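# Move the M9 bottle from fridge to bench

## Task

Find the bottle marked M9 among the four in the refrigerator's bin, lift it out and set it upright on the bench. The other three must stay upright inside the refrigerator, and the refrigerator door must end up closed. If no bottle carries the M9 marking, take none out, close the door, and press the CALL button on the operator panel until it latches down.

## Robot and tools

Robot: two arms, left_arm and right_arm. Each sits on its own carriage on one shared floor track. left_rail carries left_arm and is always the one toward +y; right_rail carries right_arm. These names do not match image sides. Each arm base sits at x = 0, y = its carriage's position_m, z = 0.04 m, and faces +x.

Scene frame (used in every result): fixed to the table, whose top is z = 0. +x is the direction the arms face, +y is to their left, +z is up. The track runs along y at x = 0, with y = 0 at its middle. The table starts at x = 0.17 m.

Gripper frame: the fingers point along the gripper's +z axis and close along its y axis. A block juts about 10 cm toward the gripper's +x and turns with it. end_effector_position is the point between the pads when they are shut. With the pads up to 40 mm apart, the fingertips reach about 33 mm past that point; fully open, only about 9 mm. The fingers can fold. Grip with the outer quarter of the pads, because a grip nearer the palm may be loose or may slip. A fingertip pushed into a surface folds easily, which can spoil the next grip.

execute_actions(actions, cameras): runs its actions in order. Each action may hold rows, steps, until, and left_rail / right_rail commands. An empty actions list just reports the state and images.
- rows: up to 15 rows. Each row is one list of 18 numbers in [-1, 1] covering both arms, and it lasts one control step (1/30 s). Order: left dx, dy, dz, rx, ry, rz, left gripper position, force_limit, speed, then the same nine for the right arm. dx..rz are offsets, not poses. They count from that arm's Hand target as it stood when the action began, in that Hand target's own axes. Every row counts from that same start, not from the row before it, so sending the same offset again in a later action moves the arm further. Scale: 1.0 = 0.6 m, or 180 degrees for rx, ry, rz, which together form one rotation vector. To hold an arm still, send six zeros.
- Gripper numbers are absolute settings. position: +1 is fully open (140 mm), the pads touch near -0.8, and -1 closes until blocked. force_limit: from about 14 N at -1 up to 58 N at +1. speed: from about 30 mm/s at -1 to 250 mm/s at +1. A faster close grips harder. Both force_limit and speed start at +1. To leave a gripper unchanged, repeat its last three numbers, because 0 is a real command.
- steps: 1 to 450, default 15. Give at least one step per row. After the last row the arm keeps heading for that row's target, so far targets need more steps. Ramp offsets up gradually, about 0.01 per row, so a held bottle is not jerked.
- until: ends the action early. It can only read left_rail / right_rail fields, e.g. {"right_rail": {"position_status": ["!=", "moving"]}}, or {"all": {"status": "ended"}} / {"any": {"status": "ended"}}. Numbers need a comparison: =, !=, <, <=, >, >=.
- Rail commands: position_m is an absolute carriage place in metres along y (left_rail -0.8 to 1.5, right_rail -1.5 to 0.8). speed_m_s ranges 0.01 to 1, and acceleration_factor 0.1 to 1. {"stop": true} brakes the carriage. If any value is out of range or misspelt, the whole call is refused. Keep the carriages at least 0.78 m apart. After a drive, wait with until on position_status before moving the arm to a scene point. A row's target travels with its carriage.

move(target, speed, blend, stop_force, zero, blocking, cameras): drives the grippers along straight paths. target is one 18-number row (same layout, offsets from the Hand target) or up to 15 such rows. Each row in a list is also measured from the original Hand targets. speed is the top path speed in m/s (0.002 to 3.2, default 0.25). blend is a corner rounding radius in m (0 means stop at each point). stop_force (4 to 120 N) ends an arm's path when its wrist sensor feels that much push against the motion. Use it, slowly, when approaching shelves, bins, the door or the CALL key. Leave it out when backing away from contact. zero (default true) re-zeroes before the move. blocking=false returns early, but then no rows or moves are accepted until wait or stop. The result adds a move: line: done, off_target, moving, held or fault, plus limits such as paced or held. Paths do not avoid obstacles. Swing around an arm's own base, not close past it.

wait(seconds 0 to 10): lets time pass. stop: brakes a running move. zoom_image(camera, region [x0, y0, x1, y1], pixels, at most 504 per side): use it to read bottle letters. zero_wrist_force(arm). finished_scene(scene 1): ends the scene for good, so only call it once the bottle stands still on the bench and the door is shut.

Cameras: cam_high, cam_low, cam_bench_left, cam_bench_mid, cam_bench_right, cam_left_wrist, cam_right_wrist (896x504 each).

Results: for each gripper, end_effector_position (m), quaternion wxyz and velocities. Joint positions per arm: rail (m), then shoulder pan, shoulder lift, elbow, wrist 1, wrist 2, wrist 3 (rad). Hand target is the base that the next offsets count from. object_status: 0 moving, 1 blocked while opening, 2 blocked while closing (a grip; check for this after sending -1), 3 reached the set position or pads met. position_measured is in counts: 3 open, 230 pads touching. Rail position_status: moving, done, contact_stop, time_out, stopped, stopped_with_arm, stopped_for_other_arm, stopped_for_other_carriage. position_answer not_taken means resend the value. Wrist force and torque are in the gripper's axes. A MOTOR HOT line warns of overheating.

Avoid: anything falling off the table (including onto the track or the strip beside it), which fails the task. Also avoid knocking the other bottles over, dropping or releasing a moving bottle, and hitting fixed things fast. Pushes of about 150 N, or joint torque limits (elbow 141, wrist joints 50.7 N m), cause a 10 s arm stop. Never let the arms or grippers press on each other. Do not hold a load stretched out for long.

Each tool is called after "Emit:" as name(argument=value, ...) on one line, values as JSON.

## Session

Emit:
execute_actions(actions=[])

Scene clock: 0.00 s.
left_arm: end_effector_position=(+0.3563, +1.3517, +0.5790) position_measured=3 object_status=3 end_effector_quat_wxyz=(+0.000, +0.000, +1.000, +0.000) | right_arm: end_effector_position=(+0.3563, -1.1989, +0.5790) position_measured=3 object_status=3 end_effector_quat_wxyz=(+0.000, +0.000, +1.000, +0.000)
Joint positions: left_arm=[1.273 -0.28 -2.157 1.821 -1.235 -1.571 -0.28] | right_arm=[-1.277 -0.281 -2.157 1.821 -1.235 -1.571 -0.281]
Joint velocities: within noise
Joint torques (N m): no reading
Motor temperatures (°C): left_arm=[39 35 33 39 46 41] | right_arm=[28 35 36 44 44 36]
Wrist force (N): no reading
Wrist torque (N m): no reading
Wrist force, peak (N): no reading
Hand target: left_arm +0.3563, +1.3517, +0.5790; +0.000, +0.000, +1.000, +0.000 | right_arm +0.3563, -1.1989, +0.5790; +0.000, +0.000, +1.000, +0.000
Tool commands: left_gripper/position=+1.0 left_gripper/force_limit=+1.0 left_gripper/speed=+1.0 right_gripper/position=+1.0 right_gripper/force_limit=+1.0 right_gripper/speed=+1.0
left_rail: position_m=1.273 position_status=done
right_rail: position_m=-1.277 position_status=done

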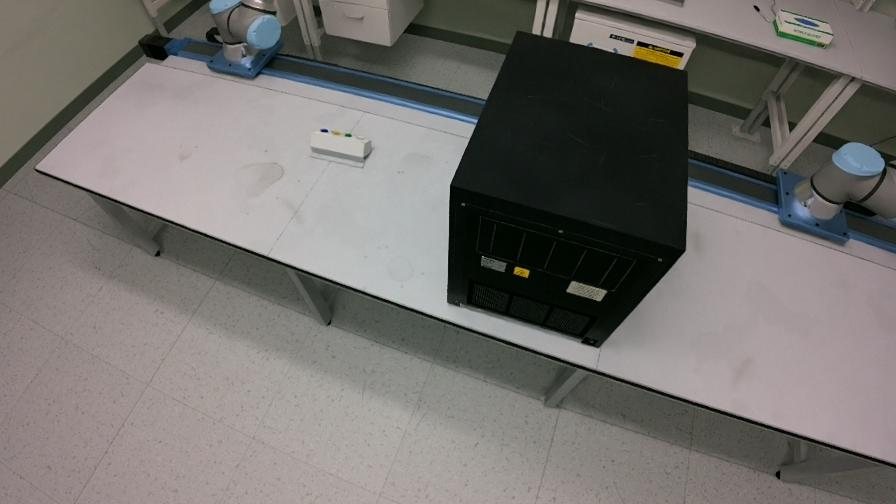

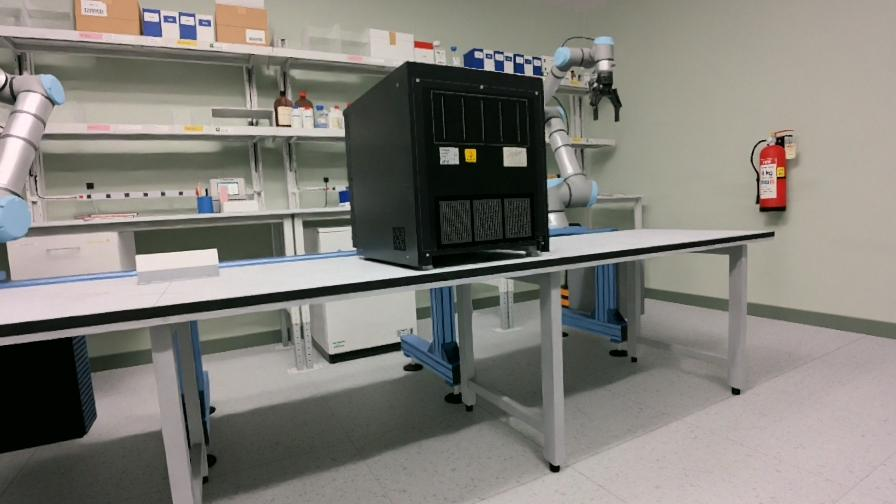

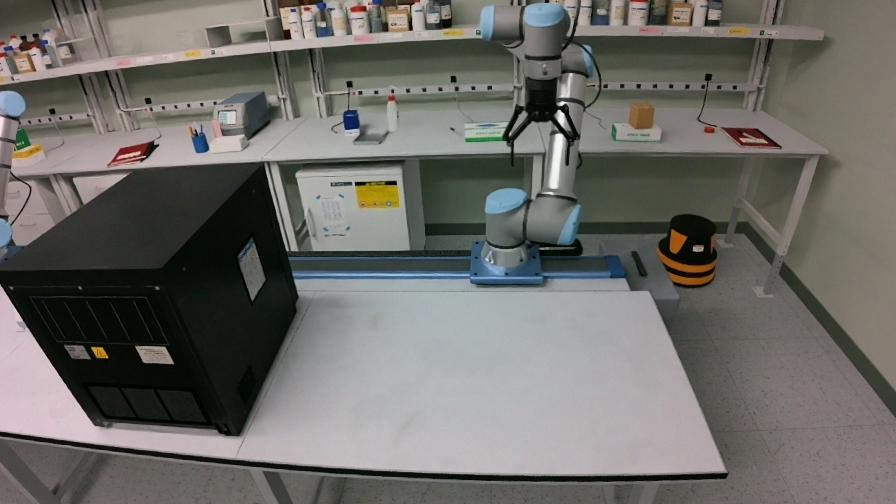

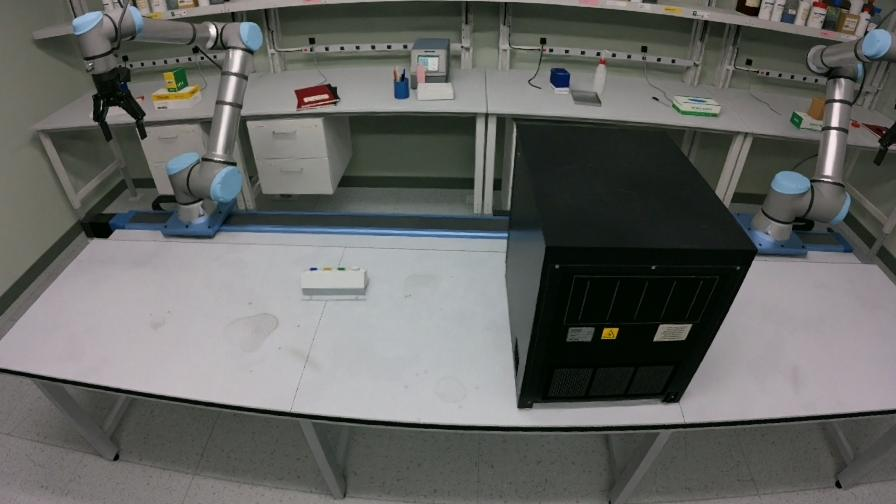

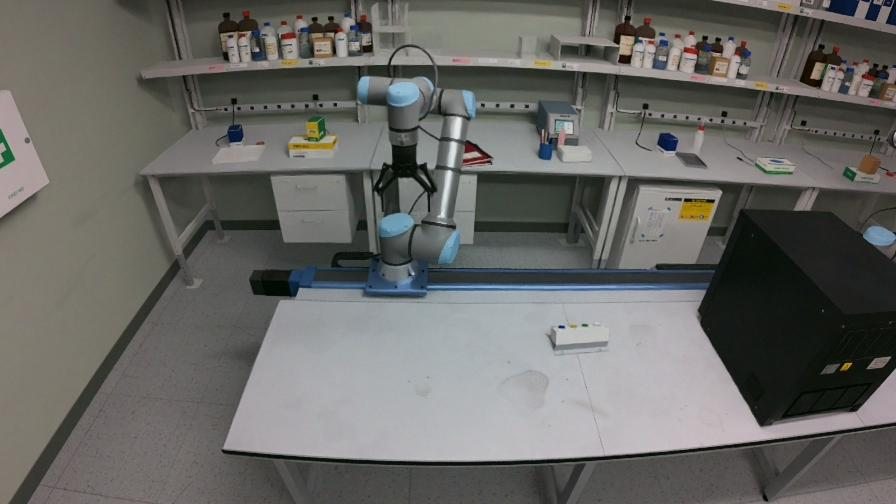

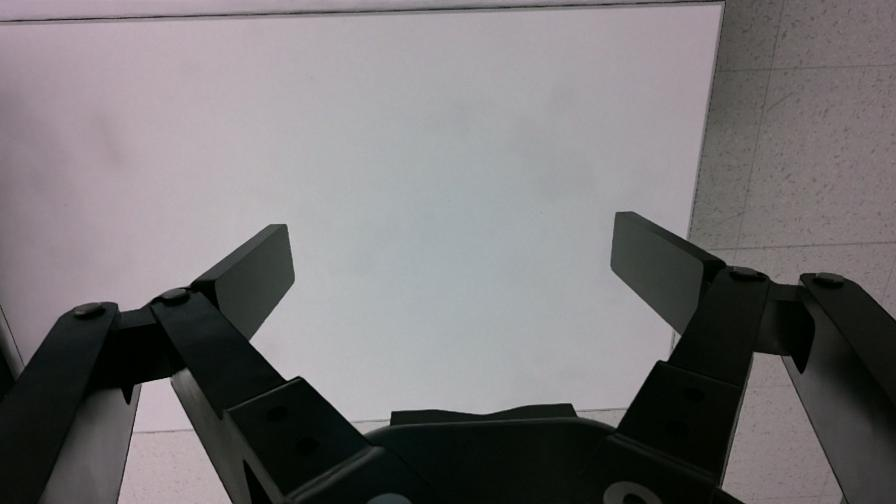

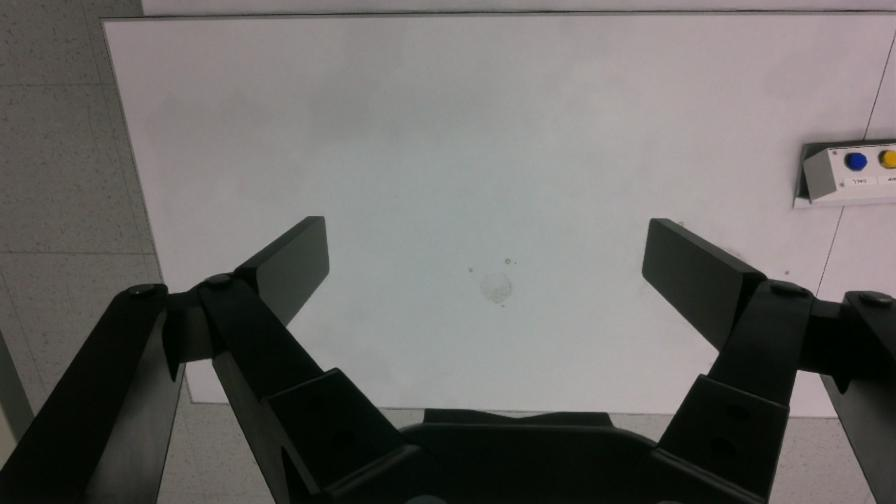

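Emit:
execute_actions(actions=[{"right_rail":{"position_m":-0.65,"acceleration_factor":0.5},"steps":200,"until":{"right_rail":{"position_status":["!=","moving"]}}}], cameras=[])

Emit:
move(target=[0,0,0,0,0,0,1,1,1, 0.487,0.908,0.3,-0.204,-0.470,-0.204,1,1,1], cameras=["cam_high","cam_bench_mid","cam_bench_right","cam_right_wrist"])

Scene clock: 3.73 s.
left_arm: end_effector_position=(+0.3563, +1.3517, +0.5790) position_measured=3 object_status=3 end_effector_quat_wxyz=(+0.000, +0.000, +1.000, +0.000) | right_arm: end_effector_position=(+0.3563, -0.5714, +0.5790) position_measured=3 object_status=3 end_effector_quat_wxyz=(+0.000, +0.000, +1.000, +0.000)
Joint positions: left_arm=[1.273 -0.28 -2.157 1.821 -1.235 -1.571 -0.281] | right_arm=[-0.65 -0.281 -2.157 1.821 -1.235 -1.571 -0.281]
Joint torques (N m): left_arm=[5.75 5.35 -46.61 -4.54 -0.18 -0.13] | right_arm=[3.1 5.33 -45.62 -5.11 0.03 0.13]
Wrist force (N): left_arm=[-0.3 -0.4 0.2] | right_arm=[0.0 -0.4 0.0]
Wrist torque (N m): left_arm=[-0.08 0.08 0.00] | right_arm=[-0.09 0.00 -0.01]
Wrist force, peak (N): left_arm=[-0.2 -1.1 -0.1] | right_arm=[0.0 -2.5 -0.2]
Hand target: left_arm +0.3563, +1.3517, +0.5790; +0.000, +0.000, +1.000, +0.000 | right_arm +0.3563, -0.5714, +0.5790; +0.000, +0.000, +1.000, +0.000
Tool commands: left_gripper/position=+1.0 left_gripper/force_limit=+1.0 left_gripper/speed=+1.0 right_gripper/position=+1.0 right_gripper/force_limit=+1.0 right_gripper/speed=+1.0
left_rail: position_m=1.273 position_status=done
right_rail: position_m=-0.650 position_status=done
No camera images: "cameras" was empty.

Scene clock: 7.93 s.
left_arm: end_effector_position=(+0.3563, +1.3517, +0.5790) position_measured=3 object_status=3 end_effector_quat_wxyz=(+0.000, +0.000, +1.000, +0.000) | right_arm: end_effector_position=(+0.0641, -0.0266, +0.3990) position_measured=3 object_status=3 end_effector_quat_wxyz=(+0.649, -0.282, +0.648, +0.282)
Joint positions: left_arm=[1.273 -0.28 -2.157 1.821 -1.235 -1.571 -0.281] | right_arm=[-0.65 1.555 -1.299 2.498 -4.344 -2.306 -0.003]
Joint torques (N m): left_arm=[5.36 6.32 -45.93 -4.81 -0.05 -0.25] | right_arm=[-9.1 -28.96 -26.01 -4.06 3.7 -2.46]
Wrist force (N): left_arm=[0.2 -0.3 0.3] | right_arm=[0.2 -0.2 0.2]
Wrist torque (N m): left_arm=[-0.07 -0.05 0.00] | right_arm=[0.13 0.11 0.62]
Wrist force, peak (N): left_arm=[-0.5 -0.9 0.5] | right_arm=[-2.0 -1.7 -0.8]
Hand target: left_arm +0.3563, +1.3517, +0.5790; +0.000, +0.000, +1.000, +0.000 | right_arm +0.0642, -0.0266, +0.3990; +0.649, -0.282, +0.648, +0.282
Off the commanded pose: left_arm 0.000 m, 0 deg | right_arm 0.000 m, 0 deg.
left_rail: position_m=1.273 position_status=done
right_rail: position_m=-0.650 position_status=done
move: done
camera_calibration:
cam_right_wrist: T_world_to_cam=[[-0.692298, 0.721609, 0.0018916, 0.0790527], [-0.236965, -0.229814, 0.943945, -0.366506], [0.681594, 0.653043, 0.330096, 0.0223358], [0, 0, 0, 1]] pos_world=[-0.0473451, -0.15586, 0.338439]
Images, in order (width x height): cam_high 896x504, cam_bench_mid 896x504, cam_bench_right 896x504, cam_right_wrist 896x504.

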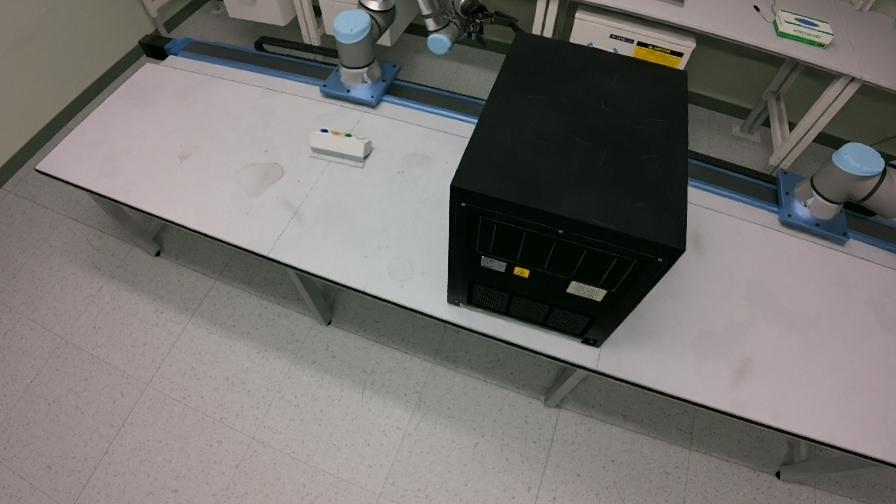

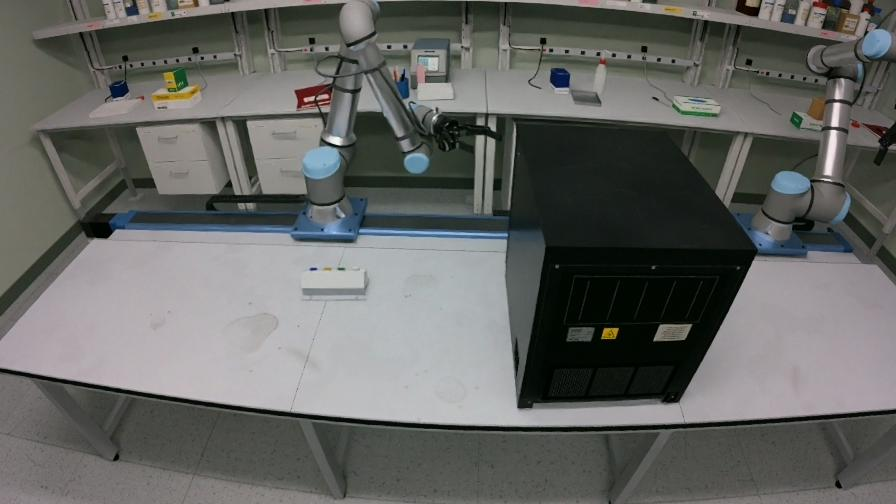

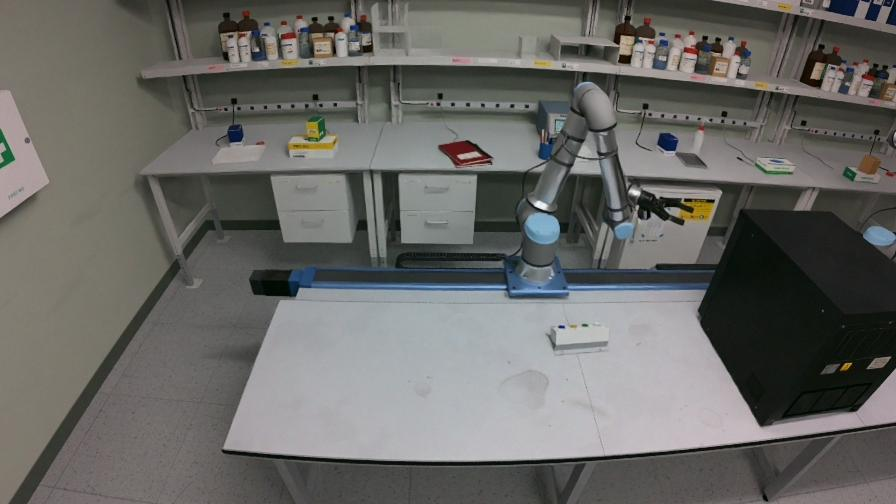

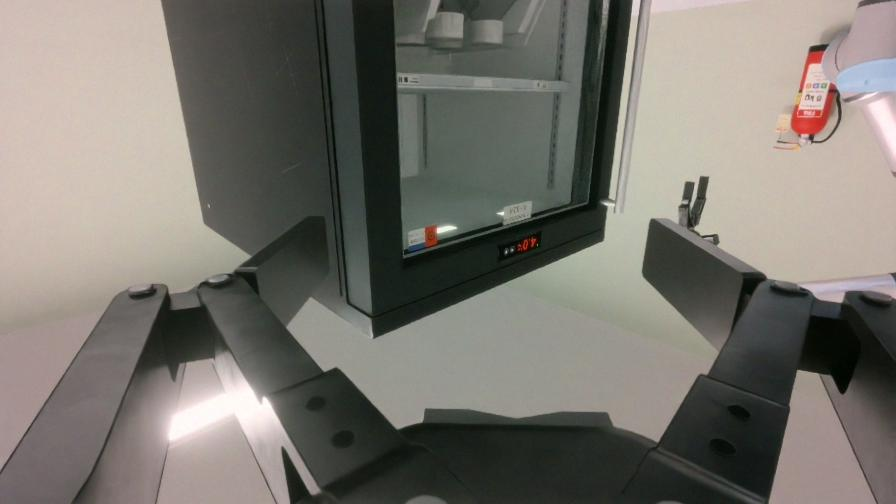

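Emit:
zoom_image(camera="cam_right_wrist", region=[320, 0, 680, 270])

Scaled by 1.400 from the camera's 896x504 image, which has a finer 1280x720 frame.

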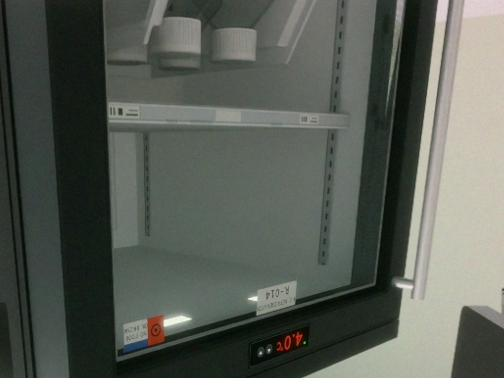

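Emit:
move(target=[0,0,0,0,0,0,1,1,1, 0.30,0,0,0,0,0,1,1,1], cameras=["cam_bench_mid","cam_right_wrist"])

Emit:
zoom_image(camera="cam_right_wrist", region=[320, 0, 680, 270])

Scene clock: 10.03 s.
left_arm: end_effector_position=(+0.3563, +1.3517, +0.5790) position_measured=3 object_status=3 end_effector_quat_wxyz=(+0.000, +0.000, +1.000, +0.000) | right_arm: end_effector_position=(+0.0645, -0.0265, +0.2190) position_measured=3 object_status=3 end_effector_quat_wxyz=(+0.649, -0.282, +0.648, +0.282)
Joint positions: left_arm=[1.273 -0.28 -2.157 1.821 -1.235 -1.571 -0.281] | right_arm=[-0.65 1.554 -0.818 2.471 -4.797 -2.305 -0.003]
Joint torques (N m): left_arm=[5.31 3.43 -46.71 -4.76 0.24 -0.35] | right_arm=[-9.26 -47.04 -6.04 -4.48 3.52 -2.46]
Wrist force (N): left_arm=[-0.2 -0.7 -0.2] | right_arm=[0.1 -0.2 0.3]
Wrist torque (N m): left_arm=[-0.16 0.05 0.01] | right_arm=[0.13 0.15 0.60]
Wrist force, peak (N): left_arm=[-0.1 -1.1 0.1] | right_arm=[-2.7 -0.2 0.2]
Hand target: left_arm +0.3563, +1.3517, +0.5790; +0.000, +0.000, +1.000, +0.000 | right_arm +0.0646, -0.0265, +0.2190; +0.649, -0.282, +0.648, +0.282
Off the commanded pose: left_arm 0.000 m, 0 deg | right_arm 0.000 m, 0 deg.
left_rail: position_m=1.273 position_status=done
right_rail: position_m=-0.650 position_status=done
move: done
camera_calibration:
cam_right_wrist: T_world_to_cam=[[-0.69225, 0.721655, 0.00191709, 0.0796725], [-0.237044, -0.229892, 0.943907, -0.196464], [0.681616, 0.652965, 0.330207, 0.081318], [0, 0, 0, 1]] pos_world=[-0.046845, -0.15576, 0.15844]
Images, in order (width x height): cam_bench_mid 896x504, cam_right_wrist 896x504.

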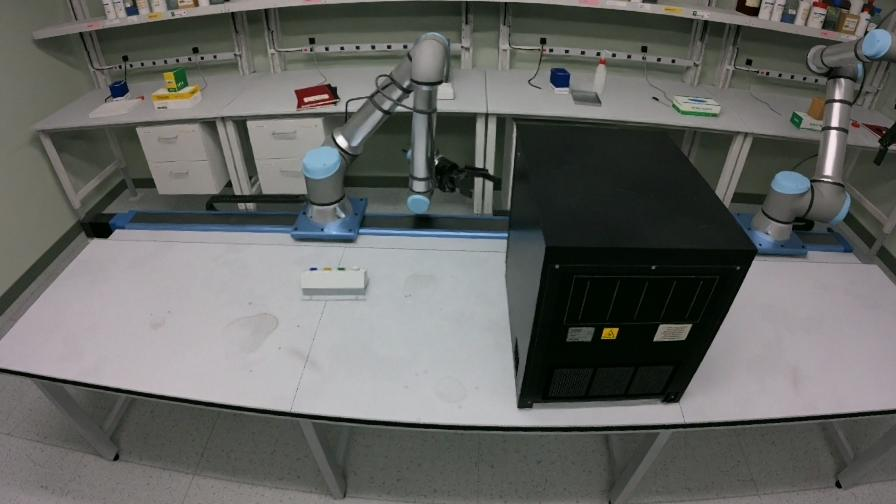

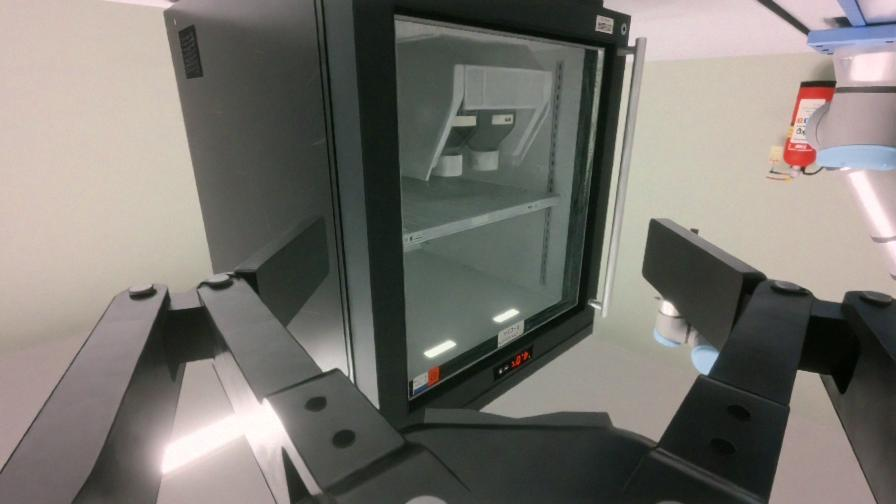

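Scaled by 1.400 from the camera's 896x504 image, which has a finer 1280x720 frame.

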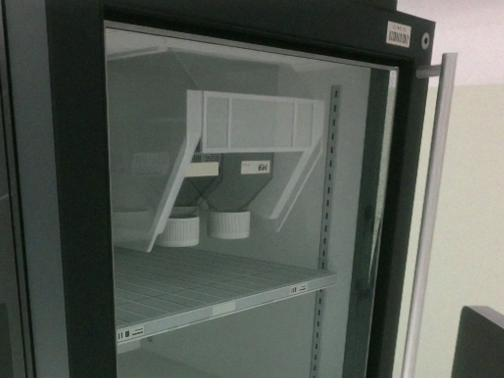

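Emit:
zoom_image(camera="cam_right_wrist", region=[420, 60, 560, 190])

Emit:
zoom_image(camera="cam_right_wrist", region=[560, 0, 660, 80])

Scaled by 3.600 from the camera's 896x504 image, which has a finer 1280x720 frame.

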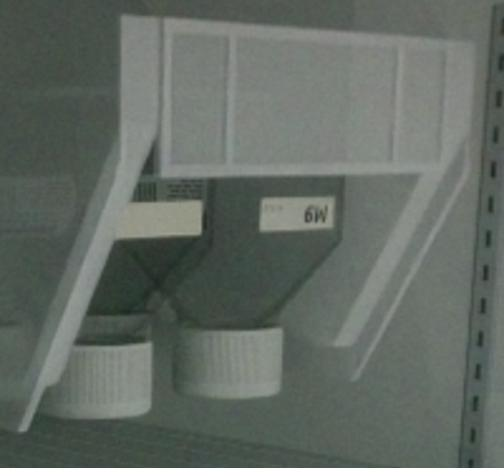

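Scaled by 5.040 from the camera's 896x504 image, which has a finer 1280x720 frame.

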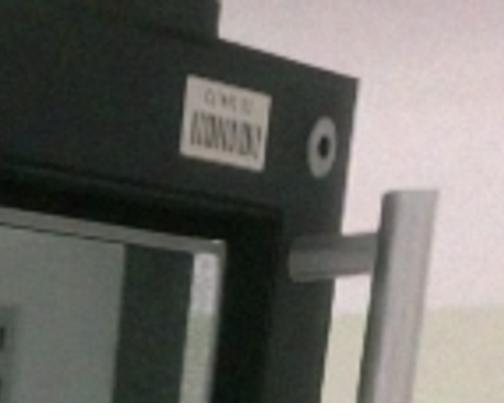

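Emit:
move(target=[0,0,0,0,0,0,1,1,1, 0.05,0,0,0,0,0.97,1,1,1], cameras=["cam_right_wrist"], speed=0.7)

Scene clock: 11.83 s.
left_arm: end_effector_position=(+0.3563, +1.3517, +0.5790) position_measured=3 object_status=3 end_effector_quat_wxyz=(+0.000, +0.000, +1.000, +0.000) | right_arm: end_effector_position=(+0.0646, -0.0265, +0.2142) position_measured=3 object_status=3 end_effector_quat_wxyz=(+0.574, -0.129, +0.690, +0.422)
Joint positions: left_arm=[1.273 -0.28 -2.157 1.821 -1.235 -1.571 -0.281] | right_arm=[-0.65 1.555 -0.796 2.462 -4.827 -2.307 0.435]
Joint torques (N m): left_arm=[3.92 3.67 -46.28 -4.68 -0.74 -0.24] | right_arm=[-8.37 -49.02 -6.97 -4.68 3.6 -2.59]
Wrist force (N): left_arm=[-0.1 -0.2 0.2] | right_arm=[0.2 0.0 0.4]
Wrist torque (N m): left_arm=[-0.04 0.02 0.00] | right_arm=[0.29 0.09 0.61]
Wrist force, peak (N): left_arm=[-0.3 -0.7 0.6] | right_arm=[1.1 -0.4 0.5]
Hand target: left_arm +0.3563, +1.3517, +0.5790; +0.000, +0.000, +1.000, +0.000 | right_arm +0.0646, -0.0265, +0.2142; +0.574, -0.129, +0.690, +0.421 (not the last commanded pose)
Off the commanded pose: left_arm 0.000 m, 0 deg | right_arm 0.025 m, 149 deg.
left_rail: position_m=1.273 position_status=done
right_rail: position_m=-0.650 position_status=done
move: held (right_arm; a check stopped the path); limits=held
pose unreachable (right arm): on one or more control steps of this call, first in action 0 (counted from 0), this arm could not follow its commanded pose, so it was not sent that pose on those steps. It may still have moved: this result reports where it is.
cause: moving toward the commanded pose would bring two parts of the arm too close to each other (its gripper and another part of the arm, with joints 5 (wrist 1) to 7 (wrist 3) between them, 3 mm apart when it was first held).
camera_calibration:
cam_right_wrist: T_world_to_cam=[[-0.622511, 0.649851, 0.436089, -0.0197668], [0.0563866, -0.518531, 0.853197, -0.199106], [0.780577, 0.555714, 0.286149, 0.0833186], [0, 0, 0, 1]] pos_world=[-0.0661147, -0.136699, 0.154655]
Images, in order (width x height): cam_right_wrist 896x504.

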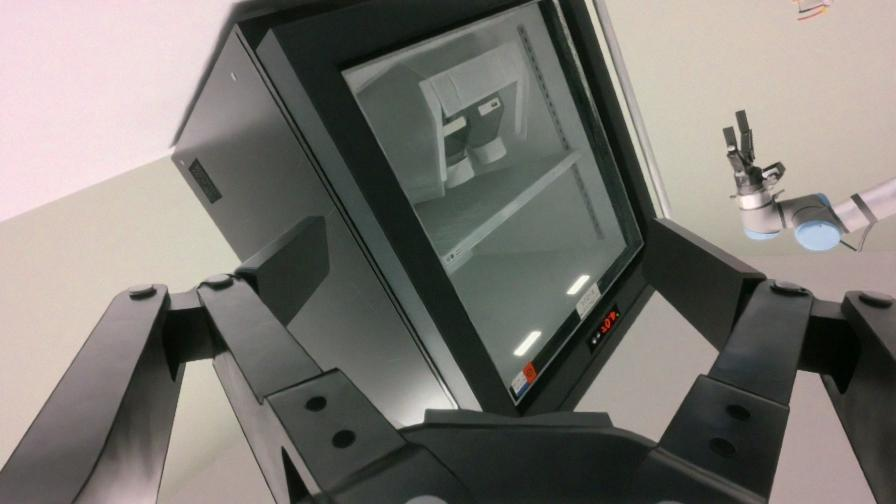

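Emit:
zoom_image(camera="cam_right_wrist", region=[465, 90, 515, 125])

Scaled by 10.080 from the camera's 896x504 image, which has a finer 1280x720 frame.

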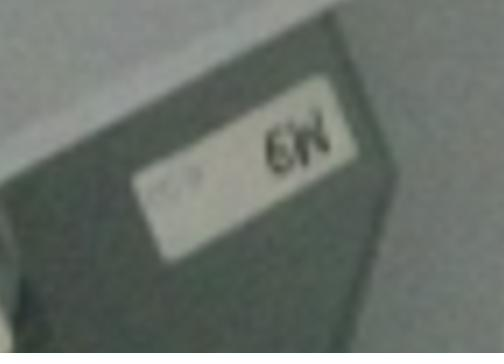

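Emit:
move(target=[0.487,-1,0.4,0.204,-0.470,0.204,1,1,1, 0,0,0,0,0,0,1,1,1], cameras=["cam_bench_mid","cam_left_wrist"], speed=0.5)

Scene clock: 17.33 s.
left_arm: end_effector_position=(+0.0642, +0.7517, +0.3390) position_measured=3 object_status=3 end_effector_quat_wxyz=(+0.649, +0.282, +0.648, -0.282) | right_arm: end_effector_position=(+0.0646, -0.0265, +0.2142) position_measured=3 object_status=3 end_effector_quat_wxyz=(+0.574, -0.129, +0.690, +0.421)
Joint positions: left_arm=[1.273 -2.699 -1.877 2.529 -0.645 -0.308 -3.147] | right_arm=[-0.65 1.555 -0.796 2.462 -4.827 -2.307 0.435]
Joint torques (N m): left_arm=[15.9 1.06 -47.22 3.49 -2.15 -1.83] | right_arm=[-7.09 -48.45 -6.31 -4.56 3.53 -2.69]
Wrist force (N): left_arm=[0.5 0.8 -0.2] | right_arm=[0.2 -0.3 0.4]
Wrist torque (N m): left_arm=[0.09 -0.04 -0.02] | right_arm=[0.22 0.11 0.60]
Wrist force, peak (N): left_arm=[2.9 0.1 0.4] | right_arm=[0.5 -0.5 0.9]
Hand target: left_arm +0.0642, +0.7517, +0.3390; +0.649, +0.282, +0.648, -0.282 | right_arm +0.0646, -0.0265, +0.2142; +0.574, -0.129, +0.690, +0.421
Off the commanded pose: left_arm 0.000 m, 0 deg | right_arm 0.000 m, 0 deg.
left_rail: position_m=1.273 position_status=done
right_rail: position_m=-0.650 position_status=done
move: done; limits=paced
camera_calibration:
cam_left_wrist: T_world_to_cam=[[0.703058, 0.710677, 0.0254469, -0.587318], [-0.24908, 0.212577, 0.944865, -0.462237], [0.666084, -0.670634, 0.326469, 0.529213], [0, 0, 0, 1]] pos_world=[-0.0547155, 0.870563, 0.278925]
Images, in order (width x height): cam_bench_mid 896x504, cam_left_wrist 896x504.

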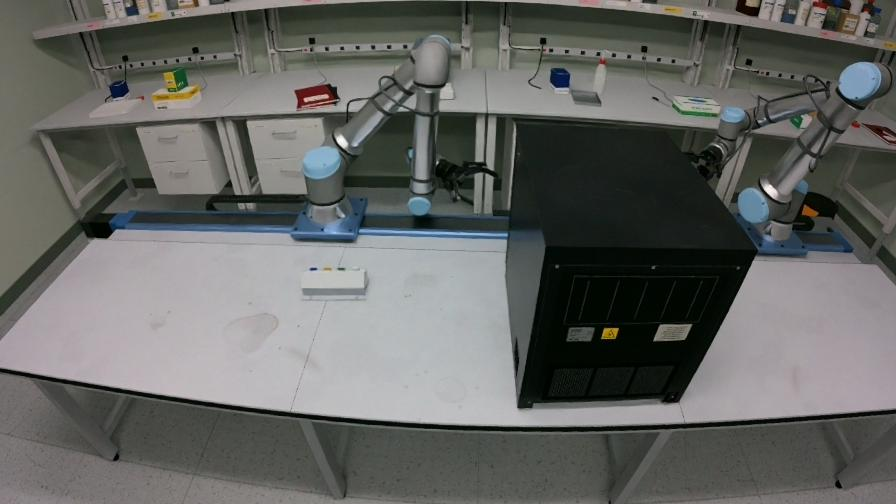

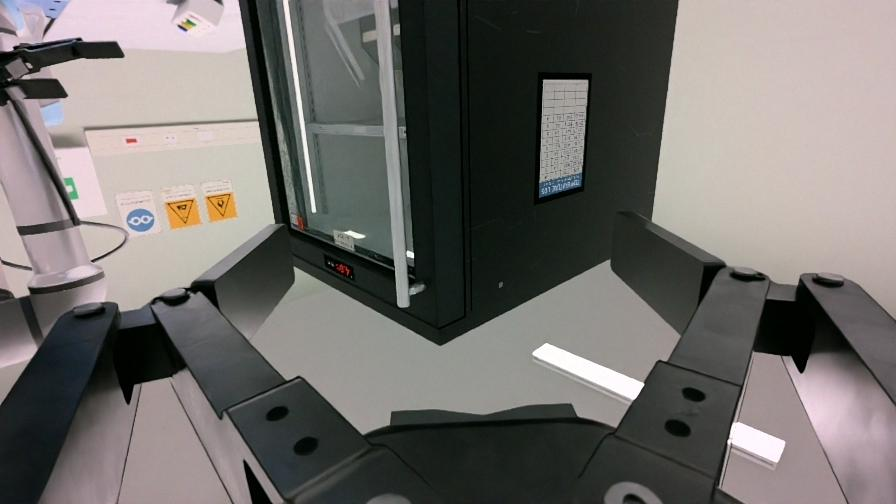

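Emit:
execute_actions(actions=[{"right_rail":{"position_m":-0.5},"steps":200,"until":{"right_rail":{"position_status":["!=","moving"]}}}], cameras=[])

Emit:
move(target=[0,0,0,0,0,0,1,1,1, 0.0095,0.2967,0.4677,0.1476,-0.0291,-0.1410,1,1,1], cameras=["cam_bench_mid","cam_left_wrist","cam_right_wrist"], speed=0.3)

Scene clock: 20.97 s.
left_arm: end_effector_position=(+0.0642, +0.7517, +0.3390) position_measured=3 object_status=3 end_effector_quat_wxyz=(+0.649, +0.282, +0.648, -0.282) | right_arm: end_effector_position=(+0.0646, +0.1235, +0.2142) position_measured=3 object_status=3 end_effector_quat_wxyz=(+0.574, -0.129, +0.690, +0.422)
Joint positions: left_arm=[1.273 -2.699 -1.877 2.529 -0.645 -0.308 -3.148] | right_arm=[-0.5 1.555 -0.796 2.462 -4.827 -2.307 0.435]
Joint torques (N m): left_arm=[16.29 1.77 -47.19 3.21 -1.46 -2.12] | right_arm=[2.46 -54.09 8.67 -1.06 2.17 -2.92]
Wrist force (N): left_arm=[0.5 0.9 -0.4] | right_arm=[0.4 -0.2 0.4]
Wrist torque (N m): left_arm=[0.11 -0.05 -0.02] | right_arm=[0.24 0.06 0.60]
Wrist force, peak (N): left_arm=[0.8 1.5 -0.7] | right_arm=[-0.4 -2.0 -1.7]
Hand target: left_arm +0.0642, +0.7517, +0.3390; +0.649, +0.282, +0.648, -0.282 | right_arm +0.0646, +0.1235, +0.2142; +0.574, -0.129, +0.690, +0.421
Tool commands: left_gripper/position=+1.0 left_gripper/force_limit=+1.0 left_gripper/speed=+1.0 right_gripper/position=+1.0 right_gripper/force_limit=+1.0 right_gripper/speed=+1.0
Off the commanded pose: left_arm 0.000 m, 0 deg | right_arm 0.000 m, 0 deg.
left_rail: position_m=1.273 position_status=done
right_rail: position_m=-0.500 position_status=done
No camera images: "cameras" was empty.

Scene clock: 22.50 s.
left_arm: end_effector_position=(+0.0642, +0.7517, +0.3390) position_measured=3 object_status=3 end_effector_quat_wxyz=(+0.649, +0.282, +0.648, -0.282) | right_arm: end_effector_position=(+0.1143, +0.3408, +0.2684) position_measured=3 object_status=3 end_effector_quat_wxyz=(+0.666, -0.131, +0.701, +0.217)
Joint positions: left_arm=[1.273 -2.699 -1.877 2.529 -0.645 -0.308 -3.148] | right_arm=[-0.5 1.586 -0.814 1.921 -4.21 -2.658 0.165]
Joint torques (N m): left_arm=[16.09 2.65 -46.11 3.32 -1.95 -2.07] | right_arm=[7.54 -91.25 -13.51 -3.8 3.18 3.47]
Wrist force (N): left_arm=[0.2 0.8 -0.2] | right_arm=[-0.2 0.0 0.4]
Wrist torque (N m): left_arm=[0.10 0.02 -0.02] | right_arm=[0.18 0.25 0.51]
Wrist force, peak (N): left_arm=[0.8 1.2 -0.3] | right_arm=[-13.7 17.5 8.8]
Hand target: left_arm +0.0642, +0.7517, +0.3390; +0.649, +0.282, +0.648, -0.282 | right_arm +0.1143, +0.3407, +0.2684; +0.666, -0.131, +0.701, +0.217 (not the last commanded pose)
Off the commanded pose: left_arm 0.000 m, 0 deg | right_arm 0.103 m, 11 deg.
left_rail: position_m=1.273 position_status=done
right_rail: position_m=-0.500 position_status=done
move: held (right_arm; a check stopped the path); limits=held
pose unreachable (right arm): on one or more control steps of this call, first in action 0 (counted from 0), this arm could not follow its commanded pose, so it was not sent that pose on those steps. It may still have moved: this result reports where it is.
cause: moving toward the commanded pose would bring two parts of the arm too close to each other (its gripper and another part of the arm, with joints 5 (wrist 1) to 7 (wrist 3) between them, 10 mm apart when it was first held).
camera_calibration:
cam_left_wrist: T_world_to_cam=[[0.703056, 0.710679, 0.0254483, -0.587321], [-0.249144, 0.212639, 0.944834, -0.462286], [0.666063, -0.670612, 0.326559, 0.529168], [0, 0, 0, 1]] pos_world=[-0.0547155, 0.870563, 0.278926]
cam_right_wrist: T_world_to_cam=[[-0.422495, 0.896789, 0.131407, -0.27635], [-0.221597, -0.242786, 0.944431, -0.144385], [0.878859, 0.369898, 0.301302, -0.12706], [0, 0, 0, 1]] pos_world=[-0.0370835, 0.259772, 0.210959]
Images, in order (width x height): cam_bench_mid 896x504, cam_left_wrist 896x504, cam_right_wrist 896x504.

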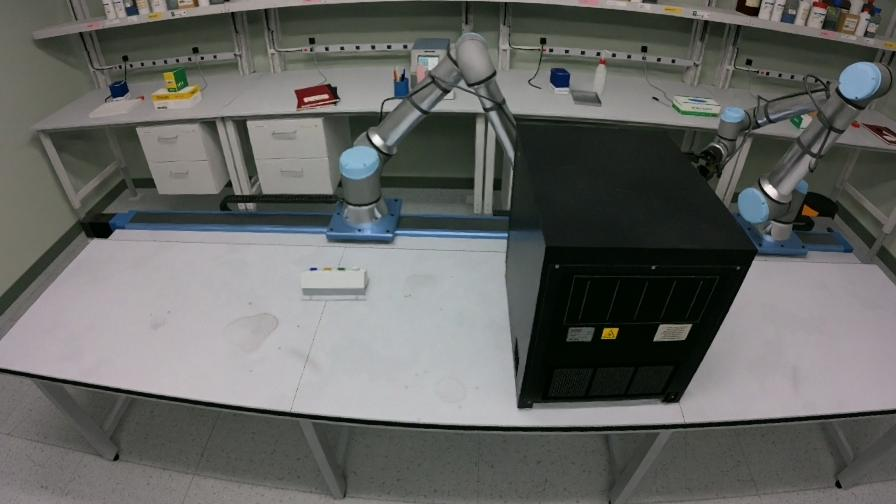

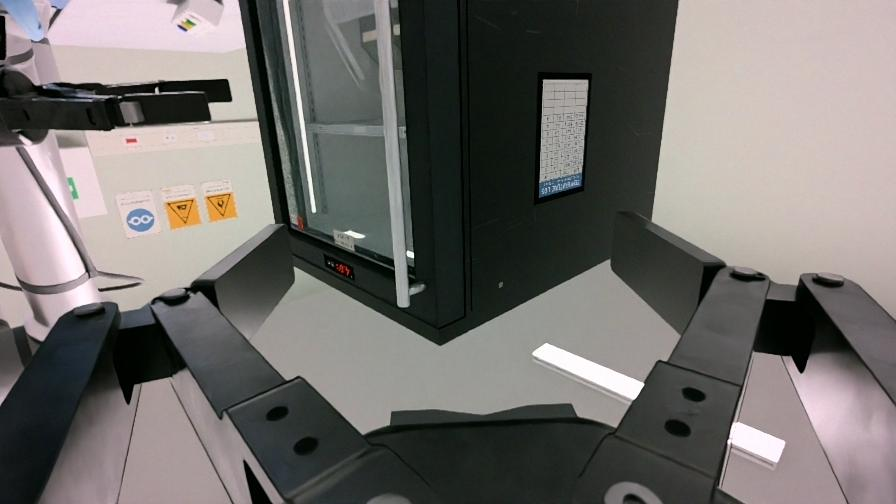

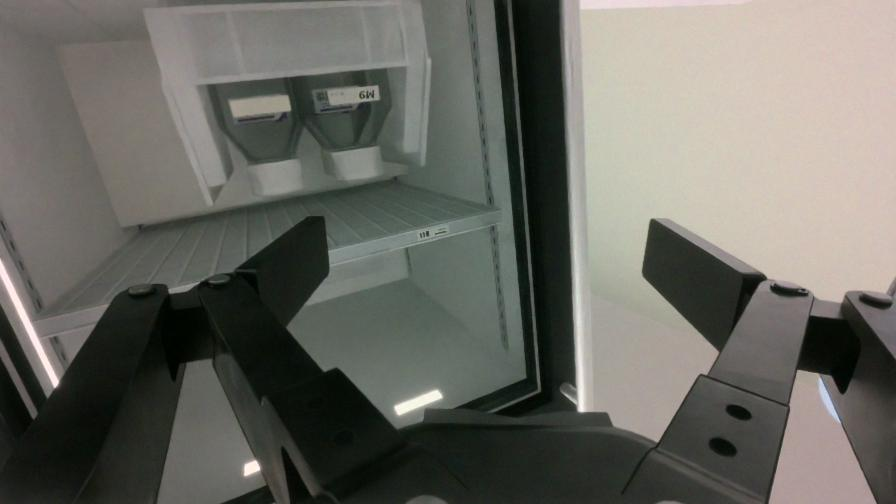

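Emit:
zoom_image(camera="cam_right_wrist", region=[220, 70, 400, 130])

Scaled by 2.800 from the camera's 896x504 image, which has a finer 1280x720 frame.

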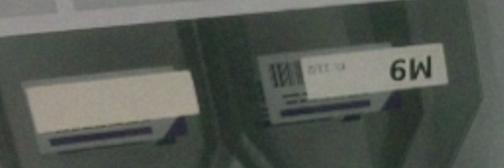

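Emit:
execute_actions(actions=[{"right_rail":{"position_m":-0.95},"steps":200,"until":{"right_rail":{"position_status":["!=","moving"]}}},{"left_rail":{"position_m":1.0,"acceleration_factor":0.5},"steps":200,"until":{"left_rail":{"position_status":["!=","moving"]}}}], cameras=[])

Emit:
move(target=[0.082,0.152,0.062,-0.15,0,0,1,1,1, 0,0,0,0,0,0,1,1,1], cameras=["cam_bench_mid","cam_high","cam_left_wrist"], speed=0.3)

Scene clock: 26.93 s.
left_arm: end_effector_position=(+0.0642, +0.4786, +0.3390) position_measured=3 object_status=3 end_effector_quat_wxyz=(+0.649, +0.282, +0.648, -0.282) | right_arm: end_effector_position=(+0.1143, -0.1093, +0.2684) position_measured=3 object_status=3 end_effector_quat_wxyz=(+0.666, -0.131, +0.701, +0.217)
Joint positions: left_arm=[1 -2.699 -1.877 2.529 -0.645 -0.308 -3.148] | right_arm=[-0.95 1.586 -0.814 1.922 -4.21 -2.658 0.165]
Joint torques (N m): left_arm=[9.71 -4.25 -40.73 1.39 -0.31 -2.17] | right_arm=[1.37 -70.81 -29.02 -0.7 -2.09 2.87]
Wrist force (N): left_arm=[0.4 0.7 0.4] | right_arm=[-0.1 0.2 0.3]
Wrist torque (N m): left_arm=[0.06 -0.01 -0.02] | right_arm=[0.21 0.23 0.51]
Wrist force, peak (N): left_arm=[0.0 2.2 -1.6] | right_arm=[0.0 1.5 1.4]
Hand target: left_arm +0.0642, +0.4786, +0.3390; +0.649, +0.282, +0.648, -0.282 | right_arm +0.1143, -0.1093, +0.2684; +0.666, -0.131, +0.701, +0.217 (not the last commanded pose)
Tool commands: left_gripper/position=+1.0 left_gripper/force_limit=+1.0 left_gripper/speed=+1.0 right_gripper/position=+1.0 right_gripper/force_limit=+1.0 right_gripper/speed=+1.0
Off the commanded pose: left_arm 0.000 m, 0 deg | right_arm 0.103 m, 11 deg.
left_rail: position_m=1.000 position_status=done
right_rail: position_m=-0.950 position_status=done
No camera images: "cameras" was empty.

Scene clock: 28.30 s.
left_arm: end_effector_position=(+0.1563, +0.5135, +0.2900) position_measured=3 object_status=3 end_effector_quat_wxyz=(+0.697, +0.123, +0.696, -0.123) | right_arm: end_effector_position=(+0.1143, -0.1093, +0.2684) position_measured=3 object_status=3 end_effector_quat_wxyz=(+0.666, -0.131, +0.701, +0.217)
Joint positions: left_arm=[1 -2.432 -1.599 2.435 -0.831 -0.513 -3.146] | right_arm=[-0.95 1.586 -0.814 1.922 -4.21 -2.658 0.165]
Joint torques (N m): left_arm=[17.94 -16.49 -40.26 -0.01 -1.54 -2] | right_arm=[5.59 -71.64 -29.64 -0.71 -2.71 2.81]
Wrist force (N): left_arm=[0.8 0.5 -0.3] | right_arm=[-0.2 0.1 0.7]
Wrist torque (N m): left_arm=[0.00 -0.05 -0.06] | right_arm=[0.19 0.25 0.51]
Wrist force, peak (N): left_arm=[1.4 0.9 0.3] | right_arm=[0.0 0.1 0.9]
Hand target: left_arm +0.1563, +0.5135, +0.2900; +0.697, +0.122, +0.696, -0.123 | right_arm +0.1143, -0.1093, +0.2684; +0.666, -0.131, +0.701, +0.217
Off the commanded pose: left_arm 0.000 m, 0 deg | right_arm 0.000 m, 0 deg.
left_rail: position_m=1.000 position_status=done
right_rail: position_m=-0.950 position_status=done
move: done
camera_calibration:
cam_left_wrist: T_world_to_cam=[[0.303969, 0.952371, 0.0243242, -0.543002], [-0.31835, 0.0774769, 0.944802, -0.262088], [0.897918, -0.294934, 0.326738, 0.0948883], [0, 0, 0, 1]] pos_world=[-0.00358207, 0.565431, 0.229826]
Images, in order (width x height): cam_high 896x504, cam_bench_mid 896x504, cam_left_wrist 896x504.

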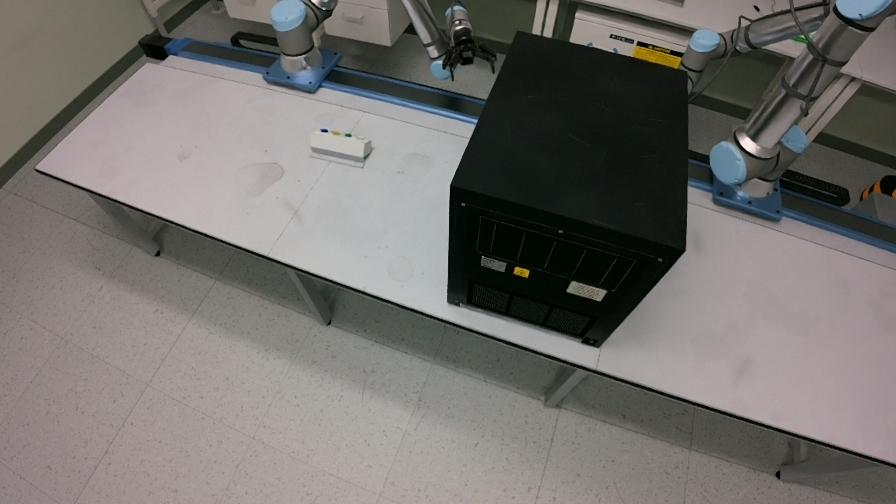

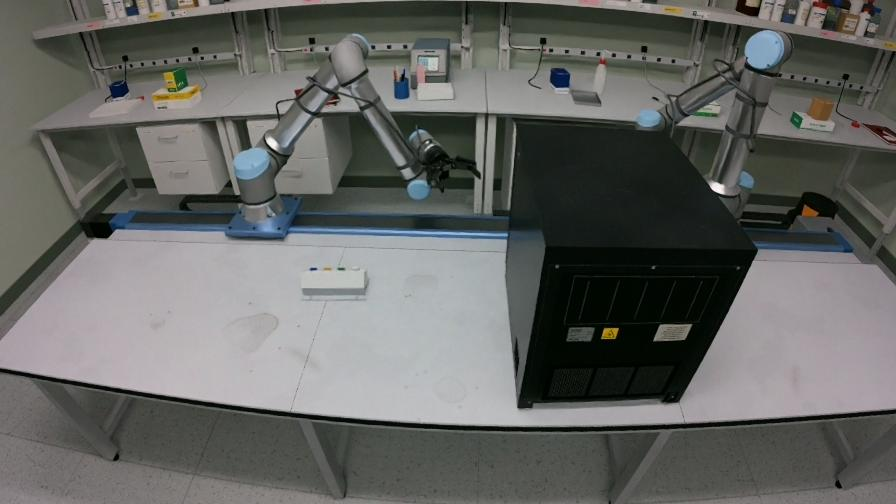

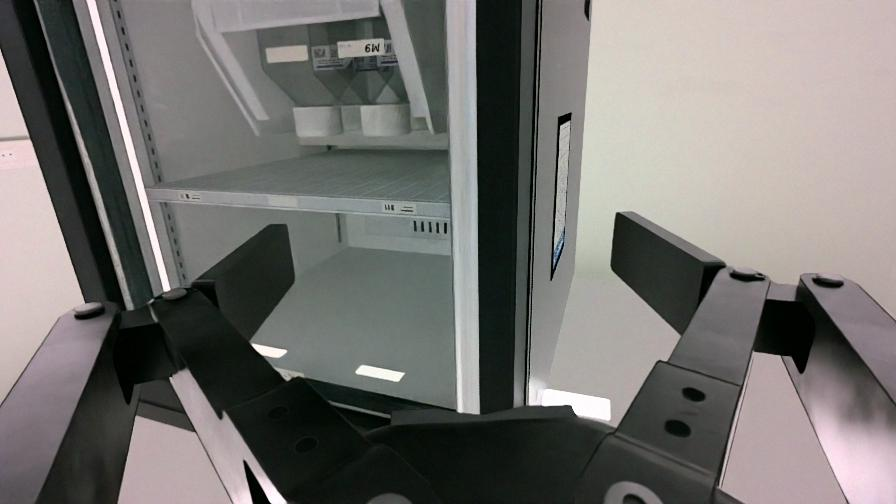

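Emit:
move(target=[0,0.02,0.113,0,0,0,1,1,1, 0,0,0,0,0,0,1,1,1], cameras=[], speed=0.1, stop_force=20)

Emit:
execute_actions(actions=[{"rows":[[0,0,0,0,0,0,-0.22,-0.5,-0.8, 0,0,0,0,0,0,1,1,1]],"steps":50}], cameras=["cam_left_wrist"])

Scene clock: 30.80 s.
left_arm: end_effector_position=(+0.2241, +0.5017, +0.2901) position_measured=3 object_status=3 end_effector_quat_wxyz=(+0.697, +0.122, +0.696, -0.123) | right_arm: end_effector_position=(+0.1143, -0.1093, +0.2684) position_measured=3 object_status=3 end_effector_quat_wxyz=(+0.666, -0.131, +0.701, +0.217)
Joint positions: left_arm=[1 -2.275 -1.619 2.454 -0.828 -0.355 -3.148] | right_arm=[-0.95 1.586 -0.814 1.922 -4.21 -2.658 0.165]
Joint torques (N m): left_arm=[17.46 -13.54 -41.87 3.4 1.81 -2.32] | right_arm=[6.85 -69.72 -29.31 -0.94 -2.97 2.44]
Wrist force (N): left_arm=[0.3 1.0 -0.3] | right_arm=[0.2 0.2 0.6]
Wrist torque (N m): left_arm=[0.17 0.01 -0.06] | right_arm=[0.22 0.15 0.51]
Wrist force, peak (N): left_arm=[1.1 1.6 0.1] | right_arm=[-0.4 0.0 0.9]
Hand target: left_arm +0.2241, +0.5017, +0.2901; +0.697, +0.122, +0.696, -0.123 | right_arm +0.1143, -0.1093, +0.2684; +0.666, -0.131, +0.701, +0.217
Off the commanded pose: left_arm 0.000 m, 0 deg | right_arm 0.000 m, 0 deg.
left_rail: position_m=1.000 position_status=done
right_rail: position_m=-0.950 position_status=done
move: done
No camera images: "cameras" was empty.

Scene clock: 32.70 s.
left_arm: end_effector_position=(+0.2242, +0.5019, +0.2901) position_measured=137 object_status=0 end_effector_quat_wxyz=(+0.697, +0.122, +0.696, -0.123) | right_arm: end_effector_position=(+0.1143, -0.1093, +0.2684) position_measured=3 object_status=3 end_effector_quat_wxyz=(+0.666, -0.131, +0.701, +0.217)
Joint positions: left_arm=[1 -2.275 -1.619 2.454 -0.827 -0.356 -3.148] | right_arm=[-0.95 1.586 -0.814 1.922 -4.21 -2.658 0.165]
Joint torques (N m): left_arm=[10.59 -15.85 -40.97 -0.97 11.09 -2.07] | right_arm=[7.34 -70.4 -28.6 -0.6 -2.73 2.07]
Wrist force (N): left_arm=[-0.1 26.8 -20.7] | right_arm=[-0.2 -0.2 0.5]
Wrist torque (N m): left_arm=[-1.17 -0.16 -0.03] | right_arm=[0.14 0.24 0.52]
Wrist force, peak (N): left_arm=[-1.0 26.5 -21.3] | right_arm=[-0.3 0.1 0.8]
Hand target: left_arm +0.2241, +0.5018, +0.2901; +0.697, +0.122, +0.696, -0.123 | right_arm +0.1143, -0.1093, +0.2684; +0.666, -0.131, +0.701, +0.217
Off the commanded pose: left_arm 0.000 m, 0 deg | right_arm 0.000 m, 0 deg.
left_rail: position_m=1.000 position_status=done
right_rail: position_m=-0.950 position_status=done
camera_calibration:
cam_left_wrist: T_world_to_cam=[[0.303529, 0.95251, 0.0243989, -0.552476], [-0.318418, 0.0772664, 0.944796, -0.239625], [0.898042, -0.294542, 0.326749, 0.0301469], [0, 0, 0, 1]] pos_world=[0.0643185, 0.553633, 0.230026]
Images, in order (width x height): cam_left_wrist 896x504.

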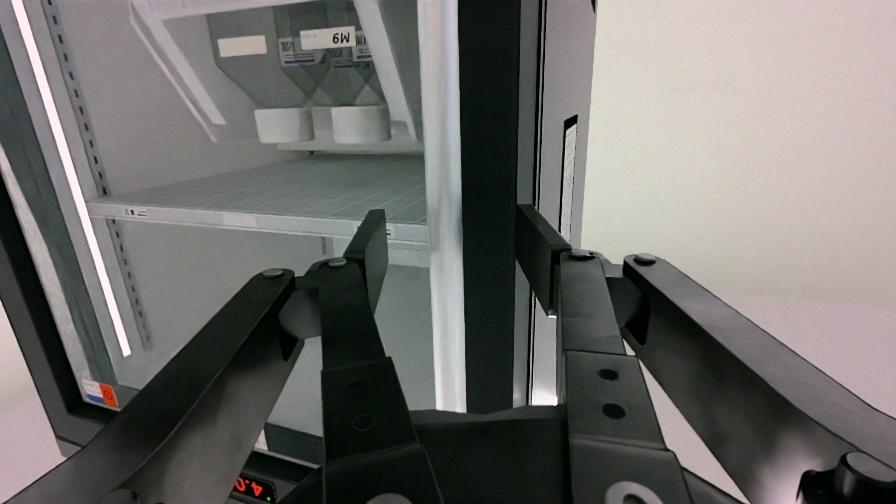

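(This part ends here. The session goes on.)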